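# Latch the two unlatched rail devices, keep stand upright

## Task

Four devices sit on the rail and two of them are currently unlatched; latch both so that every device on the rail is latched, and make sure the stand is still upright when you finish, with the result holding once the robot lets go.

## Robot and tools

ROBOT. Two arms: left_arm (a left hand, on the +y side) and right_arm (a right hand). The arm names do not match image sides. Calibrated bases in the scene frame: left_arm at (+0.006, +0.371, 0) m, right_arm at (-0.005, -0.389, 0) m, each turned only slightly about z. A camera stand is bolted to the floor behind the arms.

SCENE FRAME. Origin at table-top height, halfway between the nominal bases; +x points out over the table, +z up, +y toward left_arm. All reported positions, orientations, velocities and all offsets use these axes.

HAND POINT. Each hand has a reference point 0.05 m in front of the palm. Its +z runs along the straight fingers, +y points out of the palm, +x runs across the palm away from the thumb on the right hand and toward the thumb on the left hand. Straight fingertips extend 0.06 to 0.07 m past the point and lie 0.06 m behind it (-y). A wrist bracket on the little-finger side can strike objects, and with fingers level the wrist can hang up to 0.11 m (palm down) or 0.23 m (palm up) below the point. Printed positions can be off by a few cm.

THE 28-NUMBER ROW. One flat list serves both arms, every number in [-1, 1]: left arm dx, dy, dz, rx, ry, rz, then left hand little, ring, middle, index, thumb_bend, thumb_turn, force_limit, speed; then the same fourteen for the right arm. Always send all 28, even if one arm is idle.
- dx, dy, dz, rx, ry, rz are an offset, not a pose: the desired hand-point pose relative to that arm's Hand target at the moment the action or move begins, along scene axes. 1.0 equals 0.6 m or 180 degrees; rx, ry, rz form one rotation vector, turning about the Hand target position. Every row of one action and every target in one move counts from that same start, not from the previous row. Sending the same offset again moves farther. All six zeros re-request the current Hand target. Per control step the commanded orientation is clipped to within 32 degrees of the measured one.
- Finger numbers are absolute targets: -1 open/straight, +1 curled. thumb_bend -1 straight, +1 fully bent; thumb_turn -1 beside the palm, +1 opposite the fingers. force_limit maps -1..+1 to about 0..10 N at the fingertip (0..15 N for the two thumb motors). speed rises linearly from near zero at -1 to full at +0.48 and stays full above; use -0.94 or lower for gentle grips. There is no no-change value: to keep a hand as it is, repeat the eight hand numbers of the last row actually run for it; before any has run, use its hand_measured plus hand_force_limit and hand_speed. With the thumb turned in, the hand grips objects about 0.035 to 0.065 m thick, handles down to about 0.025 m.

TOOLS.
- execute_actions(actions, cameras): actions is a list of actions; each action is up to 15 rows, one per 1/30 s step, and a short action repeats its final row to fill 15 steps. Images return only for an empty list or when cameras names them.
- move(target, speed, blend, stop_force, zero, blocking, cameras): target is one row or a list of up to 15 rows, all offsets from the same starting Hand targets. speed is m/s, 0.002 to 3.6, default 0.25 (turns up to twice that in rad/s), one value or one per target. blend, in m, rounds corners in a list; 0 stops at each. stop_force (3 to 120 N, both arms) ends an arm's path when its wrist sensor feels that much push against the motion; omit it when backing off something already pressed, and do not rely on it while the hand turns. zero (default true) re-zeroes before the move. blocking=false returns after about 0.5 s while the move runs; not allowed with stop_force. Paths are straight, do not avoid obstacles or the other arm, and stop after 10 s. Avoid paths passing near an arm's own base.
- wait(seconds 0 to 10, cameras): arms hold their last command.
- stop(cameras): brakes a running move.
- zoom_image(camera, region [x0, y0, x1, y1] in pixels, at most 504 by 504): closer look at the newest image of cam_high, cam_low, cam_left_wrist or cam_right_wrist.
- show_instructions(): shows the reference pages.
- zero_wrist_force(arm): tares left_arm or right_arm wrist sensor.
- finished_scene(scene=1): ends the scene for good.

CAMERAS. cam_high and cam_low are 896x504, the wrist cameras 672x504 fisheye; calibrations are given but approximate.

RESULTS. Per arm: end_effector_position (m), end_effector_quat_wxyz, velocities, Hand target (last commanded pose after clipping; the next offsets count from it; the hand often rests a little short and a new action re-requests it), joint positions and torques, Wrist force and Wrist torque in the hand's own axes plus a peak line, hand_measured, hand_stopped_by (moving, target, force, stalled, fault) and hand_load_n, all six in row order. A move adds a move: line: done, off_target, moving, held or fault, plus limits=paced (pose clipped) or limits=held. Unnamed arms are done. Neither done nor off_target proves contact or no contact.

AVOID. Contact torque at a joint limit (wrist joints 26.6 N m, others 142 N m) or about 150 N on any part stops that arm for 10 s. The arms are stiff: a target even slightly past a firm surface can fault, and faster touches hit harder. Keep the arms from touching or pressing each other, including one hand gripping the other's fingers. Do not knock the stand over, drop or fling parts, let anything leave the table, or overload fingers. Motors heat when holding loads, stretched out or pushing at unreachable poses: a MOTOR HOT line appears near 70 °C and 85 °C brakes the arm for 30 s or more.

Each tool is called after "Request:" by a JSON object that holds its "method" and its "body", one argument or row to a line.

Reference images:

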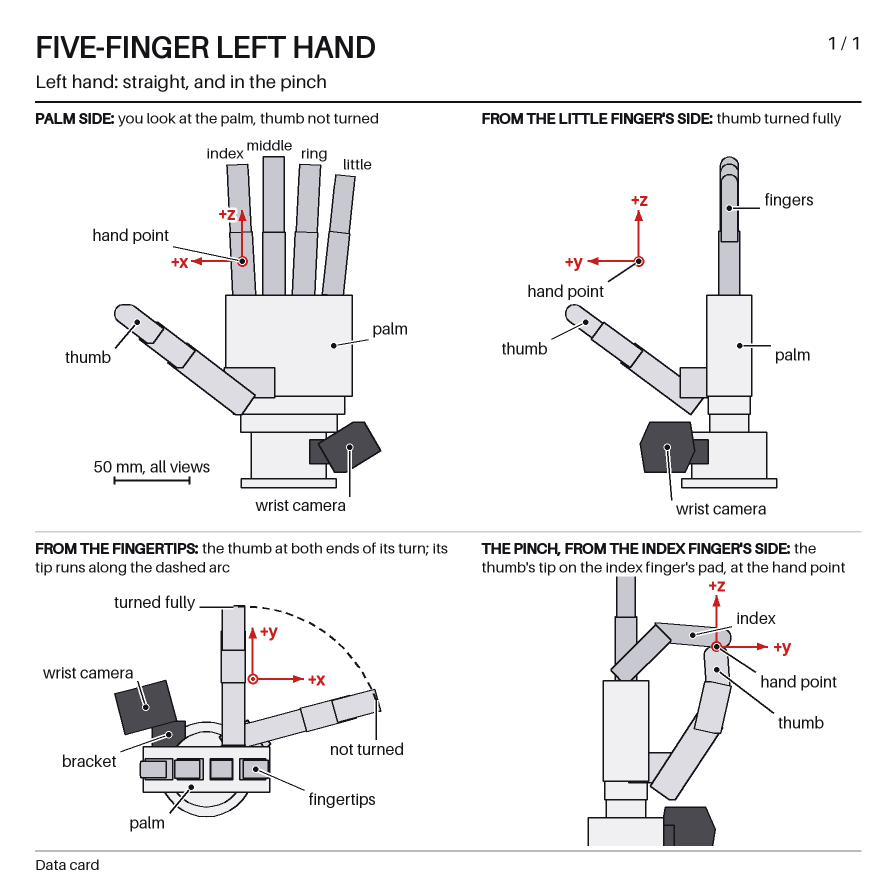

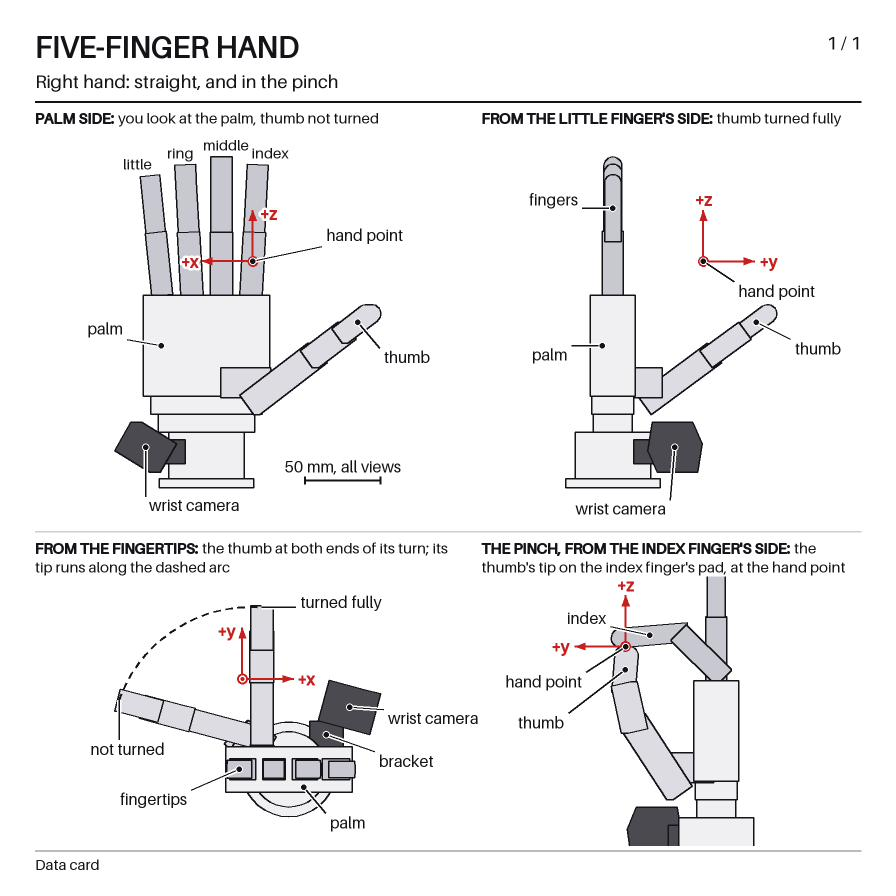

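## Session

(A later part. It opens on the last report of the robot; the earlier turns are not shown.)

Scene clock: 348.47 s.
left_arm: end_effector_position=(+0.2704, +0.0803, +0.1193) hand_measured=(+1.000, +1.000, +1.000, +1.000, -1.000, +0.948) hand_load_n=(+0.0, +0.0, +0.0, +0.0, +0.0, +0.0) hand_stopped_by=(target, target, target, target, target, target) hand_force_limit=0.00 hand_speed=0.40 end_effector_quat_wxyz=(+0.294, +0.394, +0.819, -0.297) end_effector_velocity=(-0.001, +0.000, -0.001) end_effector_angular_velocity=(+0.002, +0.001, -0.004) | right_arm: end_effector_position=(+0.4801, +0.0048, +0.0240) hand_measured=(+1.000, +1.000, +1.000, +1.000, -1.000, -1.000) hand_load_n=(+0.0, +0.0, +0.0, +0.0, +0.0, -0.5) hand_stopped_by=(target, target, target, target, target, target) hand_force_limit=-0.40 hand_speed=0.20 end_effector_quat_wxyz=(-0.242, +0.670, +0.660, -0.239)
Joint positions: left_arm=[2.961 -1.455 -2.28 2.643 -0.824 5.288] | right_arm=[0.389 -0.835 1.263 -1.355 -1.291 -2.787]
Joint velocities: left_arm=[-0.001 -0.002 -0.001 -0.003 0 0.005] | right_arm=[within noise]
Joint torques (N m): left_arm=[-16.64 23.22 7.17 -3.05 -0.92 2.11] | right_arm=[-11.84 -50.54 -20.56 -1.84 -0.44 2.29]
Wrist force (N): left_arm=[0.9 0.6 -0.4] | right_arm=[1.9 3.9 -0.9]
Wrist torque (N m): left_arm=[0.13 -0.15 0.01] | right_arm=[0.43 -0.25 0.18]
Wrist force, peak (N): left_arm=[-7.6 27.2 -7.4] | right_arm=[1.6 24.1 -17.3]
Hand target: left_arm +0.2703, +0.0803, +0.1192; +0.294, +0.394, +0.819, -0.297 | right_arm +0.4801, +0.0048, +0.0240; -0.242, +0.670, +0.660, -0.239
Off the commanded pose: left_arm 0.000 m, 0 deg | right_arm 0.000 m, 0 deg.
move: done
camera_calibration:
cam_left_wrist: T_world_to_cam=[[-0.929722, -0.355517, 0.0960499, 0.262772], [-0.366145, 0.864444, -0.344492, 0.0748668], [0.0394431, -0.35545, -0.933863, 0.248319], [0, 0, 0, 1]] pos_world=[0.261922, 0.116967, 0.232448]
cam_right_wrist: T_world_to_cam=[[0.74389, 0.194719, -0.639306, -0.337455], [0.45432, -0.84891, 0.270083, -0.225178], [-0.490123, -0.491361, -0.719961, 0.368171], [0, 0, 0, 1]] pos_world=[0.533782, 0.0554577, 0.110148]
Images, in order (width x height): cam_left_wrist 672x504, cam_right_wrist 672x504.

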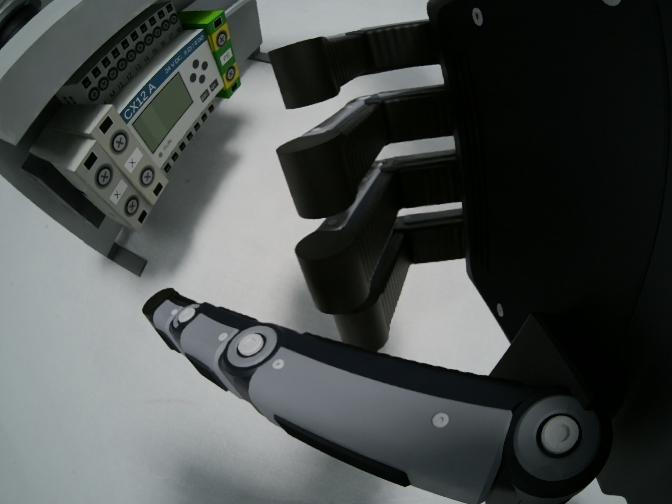

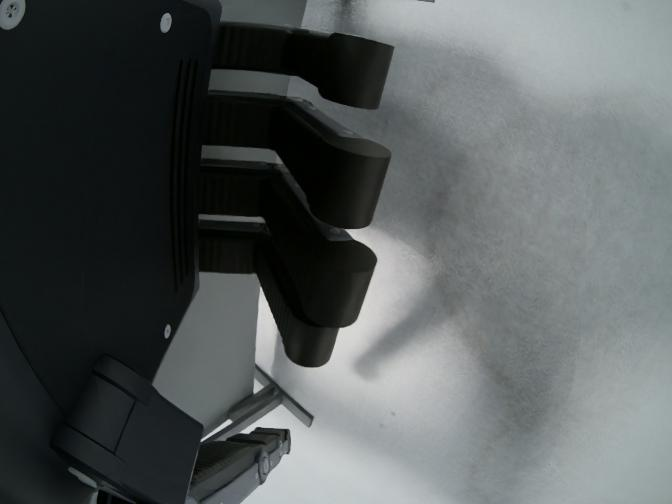

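Request:
{"method": "move", "body": {
  "target": [-0.025, -0.1, -0.02, 0, 0, 0, 1, 1, 1, 1, -1, 0.948, 0, 0.4, 0, 0, 0, 0, 0, 0, 1, 1, 1, 1, -1, -1, -0.4, 0.2],
  "speed": 0.3,
  "cameras": ["cam_left_wrist"]
}}

Request:
{"method": "zoom_image", "body": {
  "camera": "cam_left_wrist",
  "region": [50, 130, 200, 280]
}}

Request:
{"method": "zoom_image", "body": {
  "camera": "cam_left_wrist",
  "region": [120, 20, 270, 170]
}}

Scene clock: 365.93 s.
left_arm: end_effector_position=(+0.2553, +0.0203, +0.1072) hand_measured=(+1.000, +1.000, +1.000, +1.000, -1.000, +0.948) hand_load_n=(+0.0, +0.0, +0.0, +0.0, +0.0, +0.5) hand_stopped_by=(target, target, target, target, target, target) hand_force_limit=0.00 hand_speed=0.40 end_effector_quat_wxyz=(+0.294, +0.394, +0.819, -0.297) | right_arm: end_effector_position=(+0.4801, +0.0048, +0.0240) hand_measured=(+1.000, +1.000, +1.000, +1.000, -1.000, -1.000) hand_load_n=(+0.0, +0.0, +0.0, +0.0, +0.0, +0.0) hand_stopped_by=(target, target, target, target, target, target) hand_force_limit=-0.40 hand_speed=0.20 end_effector_quat_wxyz=(-0.242, +0.670, +0.660, -0.239)
Joint positions: left_arm=[2.664 -1.525 -2.203 2.833 -0.988 4.972] | right_arm=[0.389 -0.835 1.263 -1.355 -1.291 -2.787]
Joint torques (N m): left_arm=[-12.91 22.23 9.99 0.01 0.6 -1.87] | right_arm=[-10.87 -55.71 -21.87 -1.57 -0.59 2.24]
Wrist force (N): left_arm=[0.8 0.9 -0.7] | right_arm=[1.8 4.0 -0.7]
Wrist torque (N m): left_arm=[0.19 -0.18 -0.11] | right_arm=[0.44 -0.23 0.18]
Wrist force, peak (N): left_arm=[1.1 1.7 -1.2] | right_arm=[1.9 4.2 -0.8]
Hand target: left_arm +0.2553, +0.0203, +0.1072; +0.294, +0.394, +0.819, -0.297 | right_arm +0.4801, +0.0048, +0.0240; -0.242, +0.670, +0.660, -0.239
Off the commanded pose: left_arm 0.000 m, 0 deg | right_arm 0.000 m, 0 deg.
move: done
camera_calibration:
cam_left_wrist: T_world_to_cam=[[-0.92984, -0.35519, 0.0961095, 0.228645], [-0.365865, 0.86459, -0.344423, 0.117015], [0.0392402, -0.355421, -0.933882, 0.21643], [0, 0, 0, 1]] pos_world=[0.246922, 0.0569666, 0.220448]
Images, in order (width x height): cam_left_wrist 672x504.

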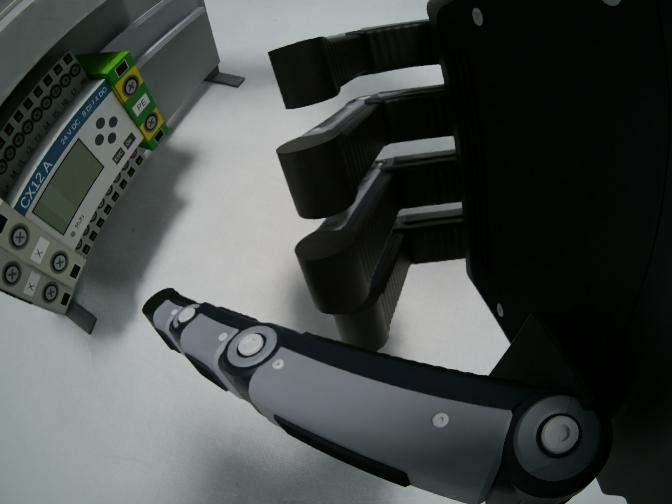

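Scaled by 3.360 from the camera's 672x504 image, which has a finer 960x720 frame.

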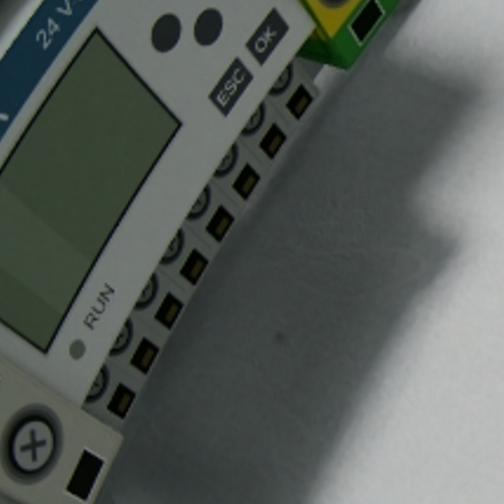

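Scaled by 3.360 from the camera's 672x504 image, which has a finer 960x720 frame.

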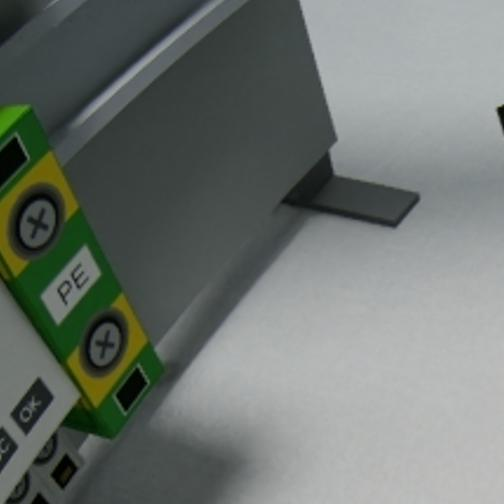

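Request:
{"method": "zoom_image", "body": {
  "camera": "cam_left_wrist",
  "region": [0, 180, 140, 320]
}}

Scaled by 3.600 from the camera's 672x504 image, which has a finer 960x720 frame.

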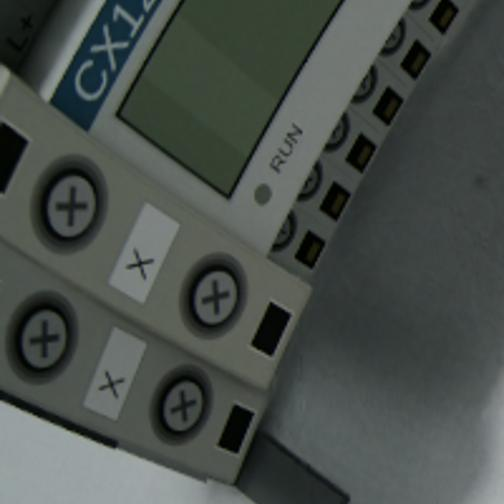

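Request:
{"method": "zoom_image", "body": {
  "camera": "cam_left_wrist",
  "region": [20, 20, 140, 140]
}}

Request:
{"method": "zoom_image", "body": {
  "camera": "cam_left_wrist",
  "region": [60, 100, 180, 220]
}}

Scaled by 4.200 from the camera's 672x504 image, which has a finer 960x720 frame.

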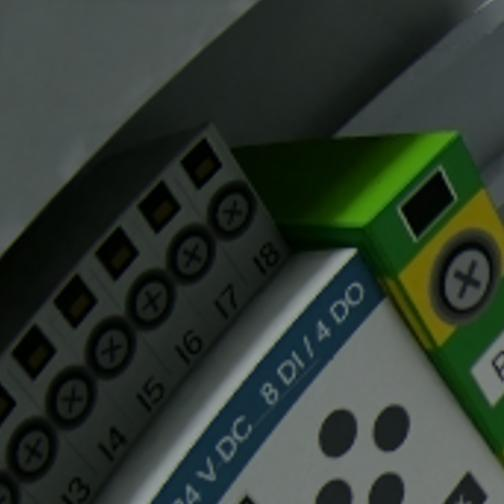

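Scaled by 4.200 from the camera's 672x504 image, which has a finer 960x720 frame.

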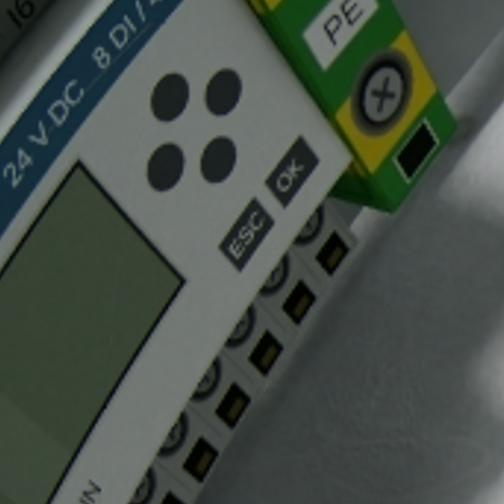

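Request:
{"method": "move", "body": {
  "target": [
    [0, 0.05, 0.055, -0.2241, 0.2494, 0.7497, 1, 1, 1, 1, -1, 0.948, 0, 0.4, 0.0083, 0, -0.0117, 0, 0, 0, 1, 1, 1, 1, -1, -1, -0.4, 0.2],
    [0.0695, 0.0708, -0.136, -0.2241, 0.2494, 0.7497, 1, 1, 1, 1, -1, 0.948, 0, 0.4, -0.001, 0, -0.0117, 0, 0, 0, 1, 1, 1, 1, -1, -1, -0.4, 0.2]
  ],
  "speed": [0.6, 0.15],
  "blend": [0.02, 0],
  "cameras": ["cam_low", "cam_left_wrist", "cam_right_wrist"]
}}

Scene clock: 457.90 s.
left_arm: end_effector_position=(+0.2970, +0.0629, +0.0256) hand_measured=(+1.000, +1.000, +1.000, +1.000, -1.000, +0.948) hand_load_n=(+0.0, +0.0, +0.0, +0.0, +0.0, +0.0) hand_stopped_by=(target, target, target, target, target, target) hand_force_limit=0.00 hand_speed=0.40 end_effector_quat_wxyz=(-0.206, +0.773, -0.580, +0.154) | right_arm: end_effector_position=(+0.4795, +0.0048, +0.0170) hand_measured=(+1.000, +1.000, +1.000, +1.000, -1.000, -1.000) hand_load_n=(+0.0, +0.0, +0.0, +0.0, +0.0, +0.0) hand_stopped_by=(target, target, target, target, target, target) hand_force_limit=-0.40 hand_speed=0.20 end_effector_quat_wxyz=(-0.242, +0.670, +0.660, -0.239)
Joint positions: left_arm=[2.511 -1.903 -1.952 2.64 -1.958 2.35] | right_arm=[0.39 -0.829 1.272 -1.37 -1.291 -2.787]
Joint torques (N m): left_arm=[-15.59 28.67 23.47 -0.31 -3.2 -1.73] | right_arm=[7.41 -40.7 -29.72 0.49 1.04 1.92]
Wrist force (N): left_arm=[0.5 0.6 -1.2] | right_arm=[1.6 3.7 -2.0]
Wrist torque (N m): left_arm=[0.20 -0.13 -0.06] | right_arm=[0.49 -0.21 0.12]
Wrist force, peak (N): left_arm=[0.5 0.4 -2.2] | right_arm=[1.8 4.0 -1.9]
Hand target: left_arm +0.2970, +0.0628, +0.0256; -0.206, +0.773, -0.580, +0.154 | right_arm +0.4795, +0.0048, +0.0170; -0.242, +0.670, +0.660, -0.239
Off the commanded pose: left_arm 0.000 m, 0 deg | right_arm 0.000 m, 0 deg.
move: done
camera_calibration:
cam_left_wrist: T_world_to_cam=[[0.857705, -0.00622818, 0.514104, -0.2732], [-0.190166, -0.932858, 0.305962, 0.111518], [0.477681, -0.36019, -0.801302, 0.0204051], [0, 0, 0, 1]] pos_world=[0.245785, 0.109678, 0.122684]
cam_right_wrist: T_world_to_cam=[[0.74389, 0.194719, -0.639306, -0.34142], [0.45432, -0.84891, 0.270083, -0.223042], [-0.490123, -0.491361, -0.719961, 0.362909], [0, 0, 0, 1]] pos_world=[0.533182, 0.0554577, 0.103248]
Images, in order (width x height): cam_low 896x504, cam_left_wrist 672x504, cam_right_wrist 672x504.

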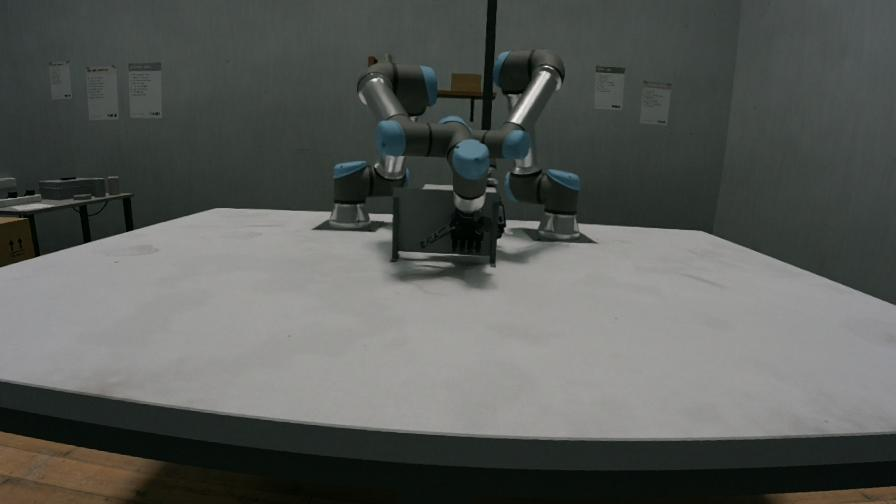

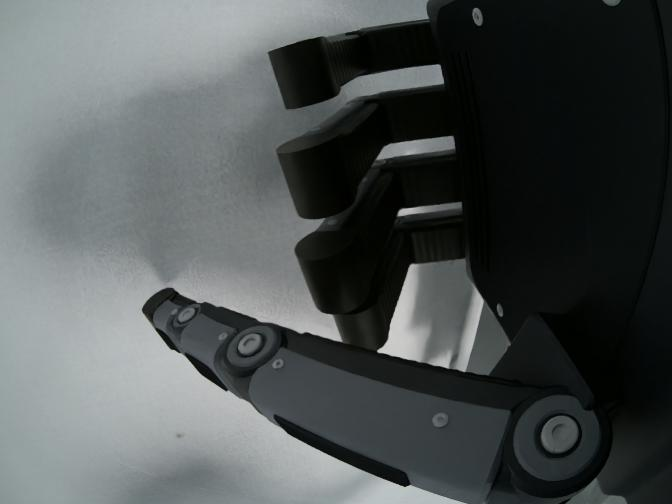

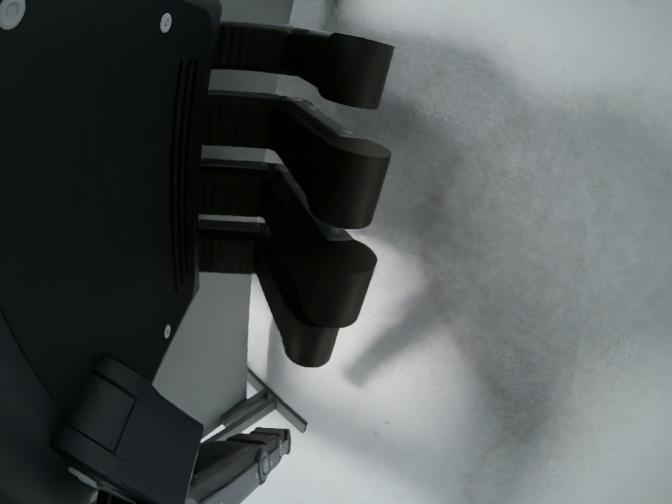

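Request:
{"method": "move", "body": {
  "target": [0.06, 0, 0, 0, 0, 0, 1, 1, 1, 1, -1, 0.948, 0, 0.4, 0, 0, 0, 0, 0, 0, 1, 1, 1, 1, -1, -1, -0.4, 0.2],
  "speed": 0.03,
  "stop_force": 50,
  "cameras": ["cam_high", "cam_right_wrist"]
}}

Scene clock: 461.87 s.
left_arm: end_effector_position=(+0.3222, +0.0629, +0.0256) hand_measured=(+1.000, +1.000, +1.000, +1.000, -1.000, +0.948) hand_load_n=(+0.0, +0.0, +0.0, +0.0, +0.0, +0.0) hand_stopped_by=(target, target, target, target, target, target) hand_force_limit=0.00 hand_speed=0.40 end_effector_quat_wxyz=(-0.206, +0.773, -0.580, +0.154) | right_arm: end_effector_position=(+0.4796, +0.0048, +0.0170) hand_measured=(+1.000, +1.000, +1.000, +1.000, -1.000, -1.000) hand_load_n=(+0.0, +0.0, +0.0, +0.0, +0.0, +0.0) hand_stopped_by=(target, target, target, target, target, target) hand_force_limit=-0.40 hand_speed=0.20 end_effector_quat_wxyz=(-0.242, +0.670, +0.660, -0.239)
Joint positions: left_arm=[2.549 -1.931 -1.906 2.636 -1.945 2.389] | right_arm=[0.39 -0.828 1.271 -1.37 -1.291 -2.787]
Joint torques (N m): left_arm=[-2.88 48.37 42.7 9.03 -6.35 0.56] | right_arm=[32.81 -42.19 6.43 9.7 4.01 -2.63]
Wrist force (N): left_arm=[-16.0 46.1 -14.8] | right_arm=[-3.1 40.5 -34.2]
Wrist torque (N m): left_arm=[3.13 0.41 -1.08] | right_arm=[4.30 1.78 1.88]
Wrist force, peak (N): left_arm=[-20.2 57.6 -24.7] | right_arm=[-1.2 50.2 -40.4]
Hand target: left_arm +0.3222, +0.0628, +0.0256; -0.206, +0.773, -0.580, +0.154 (not the last commanded pose) | right_arm +0.4795, +0.0048, +0.0170; -0.242, +0.670, +0.660, -0.239
Off the commanded pose: left_arm 0.011 m, 0 deg | right_arm 0.000 m, 0 deg.
move: contact (left_arm)
camera_calibration:
cam_right_wrist: T_world_to_cam=[[0.74393, 0.194733, -0.639255, -0.341511], [0.454292, -0.848927, 0.270076, -0.222999], [-0.490088, -0.491326, -0.720009, 0.362822], [0, 0, 0, 1]] pos_world=[0.533182, 0.0554576, 0.103148]
Images, in order (width x height): cam_high 896x504, cam_right_wrist 672x504.

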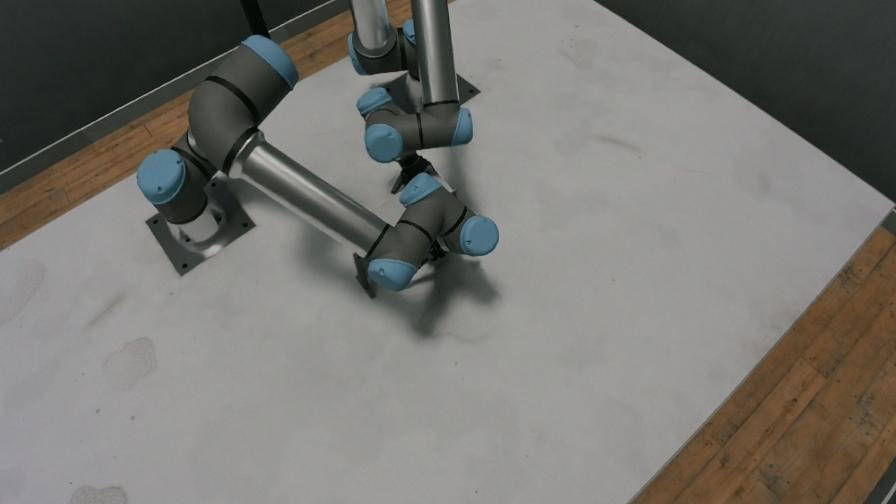

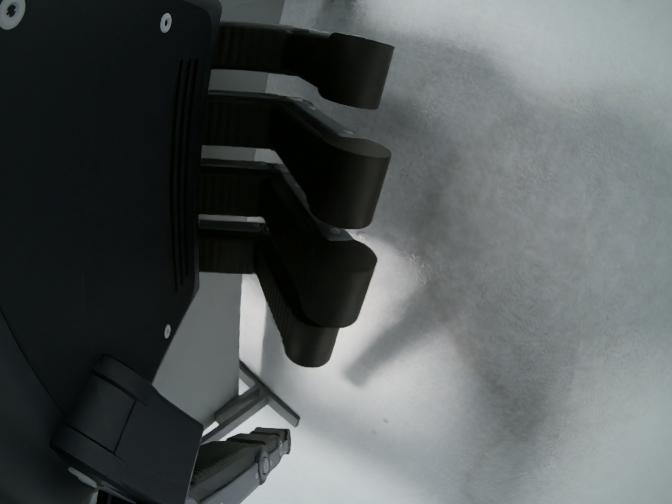

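Request:
{"method": "move", "body": {
  "target": [
    [-0.0367, 0, 0.01, 0, 0, 0, 1, 1, 1, 1, -1, 0.948, 0, 0.4, 0.01, 0, 0, 0, 0, 0, 1, 1, 1, 1, -1, -1, -0.4, 0.2],
    [-0.0367, 0, 0.0183, 0, 0, 0, 1, 1, 1, 1, -1, 0.948, 0, 0.4, 0.01, 0.0283, 0.0117, 0, 0, 0, 1, 1, 1, 1, -1, -1, -0.4, 0.2]
  ],
  "speed": [0.06, 0.1],
  "blend": [0.005, 0],
  "cameras": ["cam_right_wrist", "cam_low"]
}}

Request:
{"method": "move", "body": {
  "target": [0, 0, 0, 0, 0, 0, 1, 1, 1, 1, -1, 0.948, 0, 0.4, -0.0217, 0, 0, 0, 0, 0, 1, 1, 1, 1, -1, -1, -0.4, 0.2],
  "speed": 0.02,
  "stop_force": 3,
  "cameras": ["cam_right_wrist", "cam_low"]
}}

Scene clock: 490.20 s.
left_arm: end_effector_position=(+0.3003, +0.0628, +0.0367) hand_measured=(+1.000, +1.000, +1.000, +1.000, -1.000, +0.948) hand_load_n=(+0.0, +0.0, +0.0, +0.0, +0.0, +0.0) hand_stopped_by=(target, target, target, target, target, target) hand_force_limit=0.00 hand_speed=0.40 end_effector_quat_wxyz=(-0.206, +0.773, -0.580, +0.154) | right_arm: end_effector_position=(+0.4855, +0.0218, +0.0239) hand_measured=(+1.000, +1.000, +1.000, +1.000, -1.000, -1.000) hand_load_n=(+0.0, +0.0, +0.0, +0.0, +0.0, +0.0) hand_stopped_by=(target, target, target, target, target, target) hand_force_limit=-0.40 hand_speed=0.20 end_effector_quat_wxyz=(-0.242, +0.670, +0.660, -0.239)
Joint positions: left_arm=[2.516 -1.889 -1.935 2.612 -1.957 2.355] | right_arm=[0.407 -0.802 1.204 -1.333 -1.28 -2.772]
Joint torques (N m): left_arm=[14.2 14.86 5.84 -0.47 2.21 1.99] | right_arm=[-9.62 -54.6 -20.57 -2.22 -0.56 -2.75]
Wrist force (N): left_arm=[0.2 2.2 -1.0] | right_arm=[0.9 0.5 0.4]
Wrist torque (N m): left_arm=[0.43 -0.08 -0.25] | right_arm=[0.07 -0.18 0.19]
Wrist force, peak (N): left_arm=[-16.4 46.3 -14.9] | right_arm=[-3.2 40.5 -34.4]
Hand target: left_arm +0.3002, +0.0628, +0.0366; -0.206, +0.773, -0.580, +0.154 | right_arm +0.4855, +0.0218, +0.0240; -0.242, +0.670, +0.660, -0.239
Off the commanded pose: left_arm 0.000 m, 0 deg | right_arm 0.000 m, 0 deg.
move: done
camera_calibration:
cam_right_wrist: T_world_to_cam=[[0.743779, 0.194704, -0.639439, -0.344707], [0.454408, -0.848863, 0.270084, -0.213251], [-0.49021, -0.491449, -0.719842, 0.379211], [0, 0, 0, 1]] pos_world=[0.539182, 0.072458, 0.110148]
Images, in order (width x height): cam_low 896x504, cam_right_wrist 672x504.

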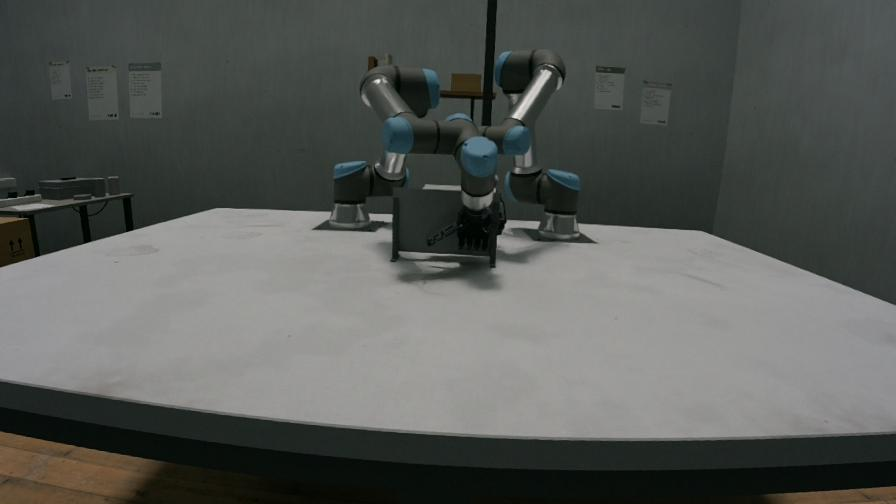

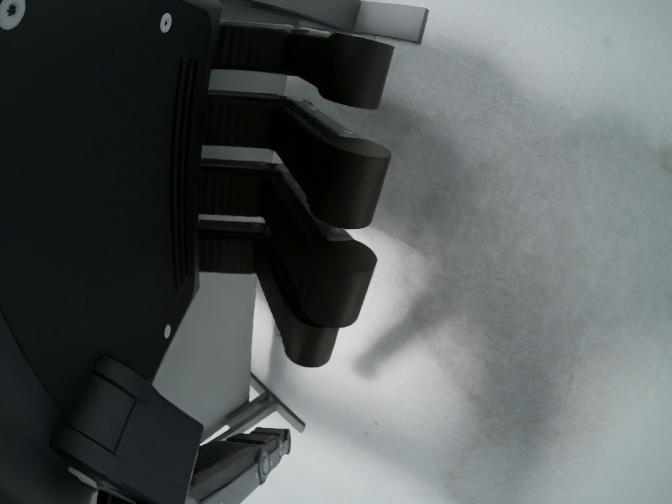

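Scene clock: 491.53 s.
left_arm: end_effector_position=(+0.3002, +0.0628, +0.0366) hand_measured=(+1.000, +1.000, +1.000, +1.000, -1.000, +0.948) hand_load_n=(+0.0, +0.0, +0.0, +0.0, +0.0, +0.0) hand_stopped_by=(target, target, target, target, target, target) hand_force_limit=0.00 hand_speed=0.40 end_effector_quat_wxyz=(-0.206, +0.773, -0.580, +0.154) | right_arm: end_effector_position=(+0.4814, +0.0217, +0.0240) hand_measured=(+1.000, +1.000, +1.000, +1.000, -1.000, -1.000) hand_load_n=(+0.0, +0.0, +0.0, +0.0, +0.0, -0.5) hand_stopped_by=(target, target, target, target, target, target) hand_force_limit=-0.40 hand_speed=0.20 end_effector_quat_wxyz=(-0.242, +0.670, +0.660, -0.239)
Joint positions: left_arm=[2.516 -1.889 -1.936 2.612 -1.956 2.355] | right_arm=[0.41 -0.81 1.219 -1.34 -1.279 -2.77]
Joint torques (N m): left_arm=[14.49 16.44 4.44 -0.57 2.24 2.08] | right_arm=[-12.34 -45.94 -10.23 -1.33 -0.89 -2.62]
Wrist force (N): left_arm=[0.4 2.1 -1.3] | right_arm=[1.1 0.4 -0.2]
Wrist torque (N m): left_arm=[0.43 -0.12 -0.23] | right_arm=[0.08 -0.19 0.09]
Wrist force, peak (N): left_arm=[0.4 2.5 -1.2] | right_arm=[1.2 3.5 -2.4]
Hand target: left_arm +0.3002, +0.0628, +0.0366; -0.206, +0.773, -0.580, +0.154 | right_arm +0.4814, +0.0217, +0.0240; -0.242, +0.670, +0.660, -0.239 (not the last commanded pose)
Off the commanded pose: left_arm 0.000 m, 0 deg | right_arm 0.009 m, 0 deg.
move: contact (right_arm)
camera_calibration:
cam_right_wrist: T_world_to_cam=[[0.743872, 0.194676, -0.63934, -0.341632], [0.454242, -0.848978, 0.270001, -0.211394], [-0.490223, -0.491261, -0.719961, 0.37723], [0, 0, 0, 1]] pos_world=[0.535081, 0.0723572, 0.110248]
Images, in order (width x height): cam_low 896x504, cam_right_wrist 672x504.

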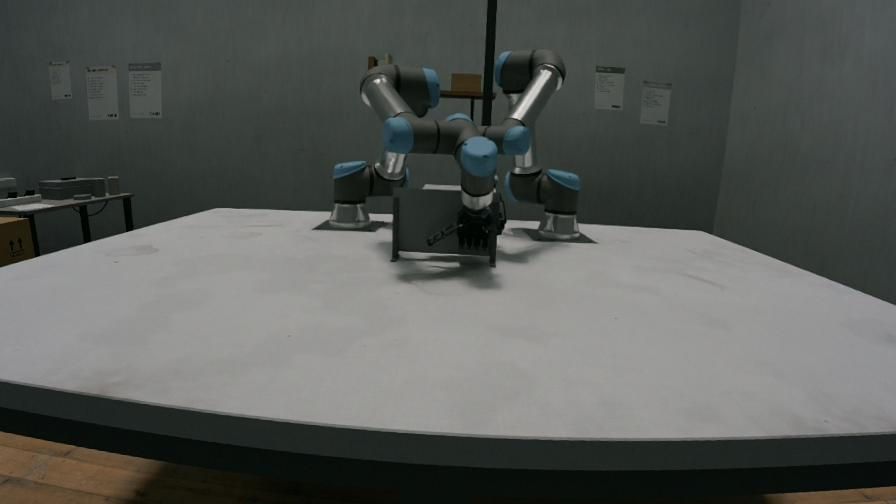

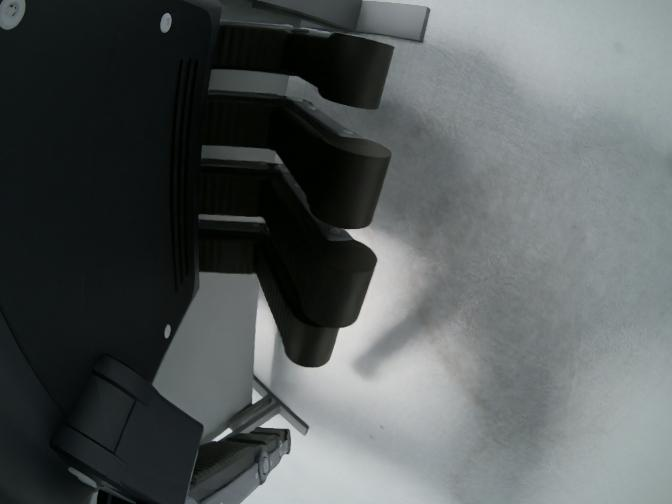

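Request:
{"method": "move", "body": {
  "target": [0.0583, 0, -0.0167, 0, 0, 0, 1, 1, 1, 1, -1, 0.948, 0, 0.4, 0, 0, 0, 0, 0, 0, 1, 1, 1, 1, -1, -1, -0.4, 0.2],
  "speed": 0.03,
  "stop_force": 55,
  "cameras": ["cam_right_wrist"]
}}

Scene clock: 498.83 s.
left_arm: end_effector_position=(+0.3214, +0.0629, +0.0304) hand_measured=(+1.000, +1.000, +1.000, +1.000, -1.000, +0.948) hand_load_n=(+0.0, +0.0, +0.0, +0.0, +0.0, +0.0) hand_stopped_by=(target, target, target, target, target, target) hand_force_limit=0.00 hand_speed=0.40 end_effector_quat_wxyz=(-0.206, +0.773, -0.581, +0.154) | right_arm: end_effector_position=(+0.4814, +0.0217, +0.0240) hand_measured=(+1.000, +1.000, +1.000, +1.000, -1.000, -1.000) hand_load_n=(+0.0, +0.0, +0.0, +0.0, +0.0, +0.0) hand_stopped_by=(target, target, target, target, target, target) hand_force_limit=-0.40 hand_speed=0.20 end_effector_quat_wxyz=(-0.242, +0.670, +0.660, -0.239)
Joint positions: left_arm=[2.548 -1.923 -1.903 2.624 -1.945 2.388] | right_arm=[0.41 -0.81 1.219 -1.34 -1.279 -2.77]
Joint torques (N m): left_arm=[-3.31 41.59 34.81 5.35 -5.86 0.7] | right_arm=[33.4 -41.69 -3.53 8.41 3.38 -2.4]
Wrist force (N): left_arm=[-12.7 36.4 -27.6] | right_arm=[-3.6 33.6 -37.7]
Wrist torque (N m): left_arm=[3.74 0.43 -0.92] | right_arm=[4.18 1.71 1.33]
Wrist force, peak (N): left_arm=[-18.6 44.7 -56.0] | right_arm=[2.0 44.5 -37.8]
Hand target: left_arm +0.3214, +0.0629, +0.0304; -0.206, +0.773, -0.581, +0.154 (not the last commanded pose) | right_arm +0.4814, +0.0217, +0.0240; -0.242, +0.670, +0.660, -0.239
Off the commanded pose: left_arm 0.014 m, 0 deg | right_arm 0.000 m, 0 deg.
move: contact (left_arm)
camera_calibration:
cam_right_wrist: T_world_to_cam=[[0.743909, 0.194712, -0.639286, -0.341661], [0.454264, -0.848956, 0.270034, -0.211411], [-0.490147, -0.491285, -0.719996, 0.377195], [0, 0, 0, 1]] pos_world=[0.535082, 0.0723574, 0.110248]
Images, in order (width x height): cam_right_wrist 672x504.

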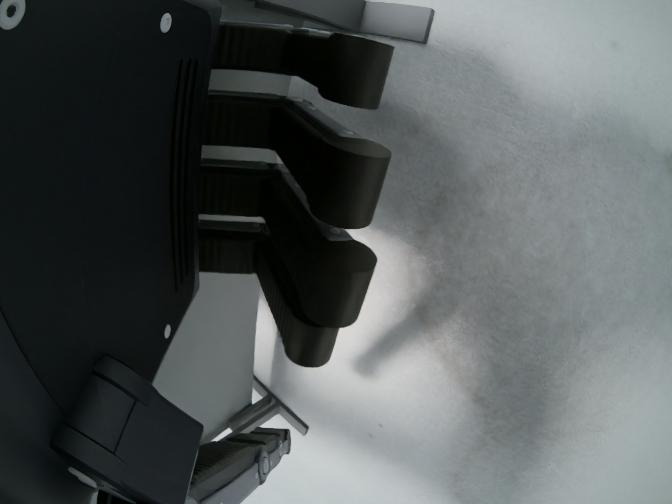

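Request:
{"method": "move", "body": {
  "target": [
    [-0.0333, 0, 0.01, 0, 0, 0, 1, 1, 1, 1, -1, 0.948, 0, 0.4, 0, 0, 0, 0, 0, 0, 1, 1, 1, 1, -1, -1, -0.4, 0.2],
    [-0.0333, -0.0635, 0.01, 0, 0, 0, 1, 1, 1, 1, -1, 0.948, 0, 0.4, 0, 0, 0, 0, 0, 0, 1, 1, 1, 1, -1, -1, -0.4, 0.2]
  ],
  "speed": [0.06, 0.15],
  "blend": [0.005, 0],
  "cameras": []
}}

Request:
{"method": "move", "body": {
  "target": [0.0583, 0, -0.0167, 0, 0, 0, 1, 1, 1, 1, -1, 0.948, 0, 0.4, 0, 0, 0, 0, 0, 0, 1, 1, 1, 1, -1, -1, -0.4, 0.2],
  "speed": 0.03,
  "stop_force": 50,
  "cameras": ["cam_right_wrist"]
}}

Scene clock: 504.27 s.
left_arm: end_effector_position=(+0.3014, +0.0248, +0.0364) hand_measured=(+1.000, +1.000, +1.000, +1.000, -1.000, +0.948) hand_load_n=(+0.0, +0.5, +0.0, +0.5, +0.0, +0.0) hand_stopped_by=(target, target, target, target, target, target) hand_force_limit=0.00 hand_speed=0.40 end_effector_quat_wxyz=(-0.206, +0.773, -0.581, +0.154) | right_arm: end_effector_position=(+0.4814, +0.0217, +0.0240) hand_measured=(+1.000, +1.000, +1.000, +1.000, -1.000, -1.000) hand_load_n=(+0.0, +0.0, +0.0, +0.0, +0.0, +0.0) hand_stopped_by=(target, target, target, target, target, target) hand_force_limit=-0.40 hand_speed=0.20 end_effector_quat_wxyz=(-0.242, +0.670, +0.660, -0.239)
Joint positions: left_arm=[2.432 -1.963 -1.837 2.553 -1.984 2.27] | right_arm=[0.41 -0.81 1.219 -1.34 -1.279 -2.77]
Joint torques (N m): left_arm=[0.65 31.95 21.62 -2.56 2.33 -1.29] | right_arm=[-11.67 -56.22 -31.18 -2.4 -1.1 -2.45]
Wrist force (N): left_arm=[-0.8 2.7 -1.5] | right_arm=[-0.2 0.8 -1.1]
Wrist torque (N m): left_arm=[0.54 0.06 -0.38] | right_arm=[0.19 0.05 0.01]
Wrist force, peak (N): left_arm=[-12.8 37.1 -27.2] | right_arm=[-4.0 33.7 -38.3]
Hand target: left_arm +0.3014, +0.0248, +0.0364; -0.206, +0.773, -0.581, +0.154 | right_arm +0.4814, +0.0217, +0.0240; -0.242, +0.670, +0.660, -0.239
Off the commanded pose: left_arm 0.000 m, 0 deg | right_arm 0.000 m, 0 deg.
move: done
No camera images: "cameras" was empty.

Scene clock: 506.27 s.
left_arm: end_effector_position=(+0.3277, +0.0248, +0.0288) hand_measured=(+1.000, +1.000, +1.000, +1.000, -1.000, +0.948) hand_load_n=(+0.0, +0.0, +0.0, +0.0, +0.0, +0.0) hand_stopped_by=(target, target, target, target, target, target) hand_force_limit=0.00 hand_speed=0.40 end_effector_quat_wxyz=(-0.206, +0.773, -0.581, +0.153) | right_arm: end_effector_position=(+0.4814, +0.0217, +0.0240) hand_measured=(+1.000, +1.000, +1.000, +1.000, -1.000, -1.000) hand_load_n=(+0.0, +0.0, +0.0, +0.0, +0.0, +0.0) hand_stopped_by=(target, target, target, target, target, target) hand_force_limit=-0.40 hand_speed=0.20 end_effector_quat_wxyz=(-0.242, +0.670, +0.660, -0.239)
Joint positions: left_arm=[2.473 -2.001 -1.797 2.568 -1.971 2.312] | right_arm=[0.41 -0.81 1.219 -1.34 -1.279 -2.77]
Joint torques (N m): left_arm=[0.34 53.12 29.27 4.78 -8.14 0.35] | right_arm=[28.09 -30.94 6.87 9.55 4.11 0.03]
Wrist force (N): left_arm=[-11.9 50.3 -11.1] | right_arm=[-0.4 34.3 -38.8]
Wrist torque (N m): left_arm=[3.39 0.47 -0.84] | right_arm=[4.31 0.55 0.40]
Wrist force, peak (N): left_arm=[-17.0 63.8 -20.3] | right_arm=[2.1 43.1 -49.4]
Hand target: left_arm +0.3277, +0.0248, +0.0288; -0.206, +0.773, -0.581, +0.153 (not the last commanded pose) | right_arm +0.4814, +0.0217, +0.0240; -0.242, +0.670, +0.660, -0.239
Off the commanded pose: left_arm 0.009 m, 0 deg | right_arm 0.000 m, 0 deg.
move: contact (left_arm)
camera_calibration:
cam_right_wrist: T_world_to_cam=[[0.74394, 0.194744, -0.639241, -0.341684], [0.454251, -0.848969, 0.270014, -0.211401], [-0.490112, -0.49125, -0.720044, 0.377179], [0, 0, 0, 1]] pos_world=[0.535081, 0.0723573, 0.110248]
Images, in order (width x height): cam_right_wrist 672x504.

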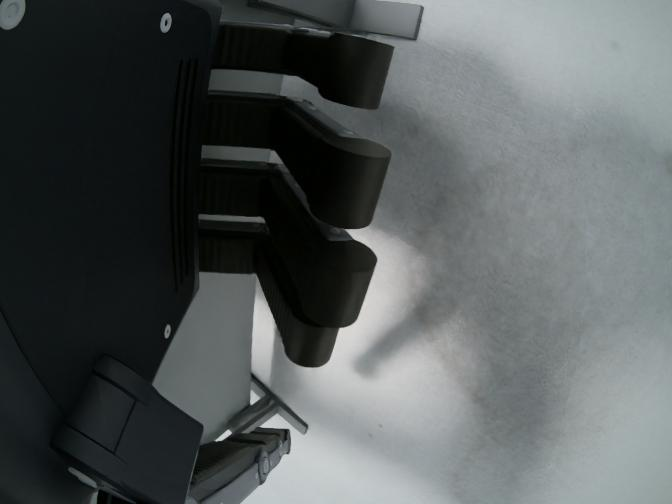

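Request:
{"method": "move", "body": {
  "target": [
    [-0.0333, 0, 0.015, 0, 0, 0, 1, 1, 1, 1, -1, 0.948, 0, 0.4, 0, 0, 0, 0, 0, 0, 1, 1, 1, 1, -1, -1, -0.4, 0.2],
    [-0.1, 0.033, 0.12, 0, 0, 0, 1, 1, 1, 1, -1, 0.948, 0, 0.4, 0, 0, 0, 0, 0, 0, 1, 1, 1, 1, -1, -1, -0.4, 0.2],
    [-0.0957, 0.0925, 0.1508, 0.2241, -0.2494, -0.7497, 1, 1, 1, 1, -1, 0.948, 0, 0.4, 0, 0, 0, 0, 0, 0, 1, 1, 1, 1, -1, -1, -0.4, 0.2]
  ],
  "speed": [0.1, 0.25, 0.6],
  "blend": [0.01, 0.03, 0],
  "cameras": ["cam_left_wrist"]
}}

Request:
{"method": "zoom_image", "body": {
  "camera": "cam_left_wrist",
  "region": [30, 90, 180, 240]
}}

Request:
{"method": "zoom_image", "body": {
  "camera": "cam_left_wrist",
  "region": [120, 0, 270, 150]
}}

Scene clock: 515.00 s.
left_arm: end_effector_position=(+0.2704, +0.0804, +0.1192) hand_measured=(+1.000, +1.000, +1.000, +1.000, -1.000, +0.948) hand_load_n=(+0.0, +0.0, +0.0, +0.0, +0.0, +0.5) hand_stopped_by=(target, target, target, target, target, target) hand_force_limit=0.00 hand_speed=0.40 end_effector_quat_wxyz=(+0.295, +0.394, +0.819, -0.296) end_effector_velocity=(+0.000, +0.000, +0.000) end_effector_angular_velocity=(+0.001, -0.002, -0.003) | right_arm: end_effector_position=(+0.4814, +0.0217, +0.0240) hand_measured=(+1.000, +1.000, +1.000, +1.000, -1.000, -1.000) hand_load_n=(+0.0, +0.0, +0.0, +0.0, +0.0, +0.0) hand_stopped_by=(target, target, target, target, target, target) hand_force_limit=-0.40 hand_speed=0.20 end_effector_quat_wxyz=(-0.242, +0.670, +0.660, -0.239)
Joint positions: left_arm=[2.96 -1.453 -2.28 2.645 -0.825 5.287] | right_arm=[0.41 -0.81 1.219 -1.34 -1.279 -2.77]
Joint velocities: left_arm=[0 0 -0.001 -0.001 0 0.005] | right_arm=[within noise]
Joint torques (N m): left_arm=[-15.95 22.27 7.85 -2.93 -1.07 1.71] | right_arm=[-11.59 -47.19 -30.44 1.53 -0.86 -2.64]
Wrist force (N): left_arm=[-0.8 5.3 -0.6] | right_arm=[-0.2 1.9 -2.2]
Wrist torque (N m): left_arm=[0.84 0.09 -0.24] | right_arm=[0.22 0.13 0.02]
Wrist force, peak (N): left_arm=[-12.0 49.8 -12.5] | right_arm=[-0.2 34.1 -39.3]
Hand target: left_arm +0.2703, +0.0803, +0.1192; +0.295, +0.394, +0.819, -0.296 | right_arm +0.4814, +0.0217, +0.0240; -0.242, +0.670, +0.660, -0.239
Off the commanded pose: left_arm 0.000 m, 0 deg | right_arm 0.000 m, 0 deg.
move: done
camera_calibration:
cam_left_wrist: T_world_to_cam=[[-0.929762, -0.355871, 0.0943285, 0.263033], [-0.365854, 0.864465, -0.344748, 0.0747738], [0.0411424, -0.355045, -0.933944, 0.247853], [0, 0, 0, 1]] pos_world=[0.261717, 0.116965, 0.232448]
Images, in order (width x height): cam_left_wrist 672x504.

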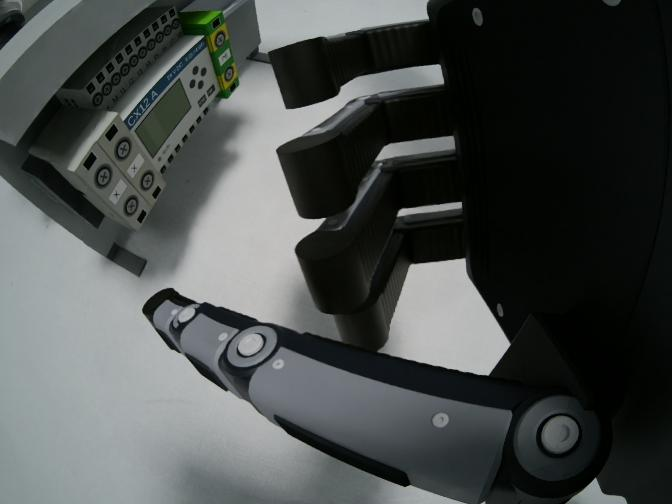

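Scaled by 3.360 from the camera's 672x504 image, which has a finer 960x720 frame.

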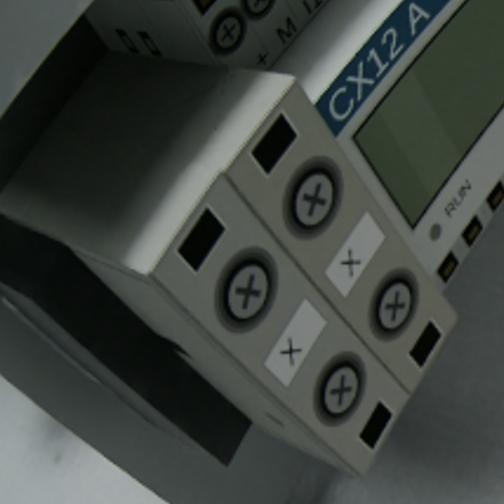

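Scaled by 3.360 from the camera's 672x504 image, which has a finer 960x720 frame.

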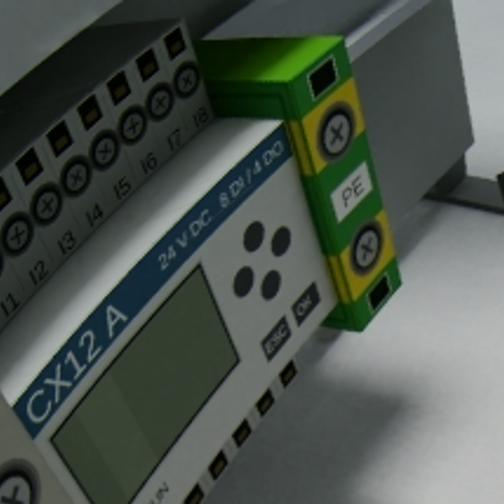

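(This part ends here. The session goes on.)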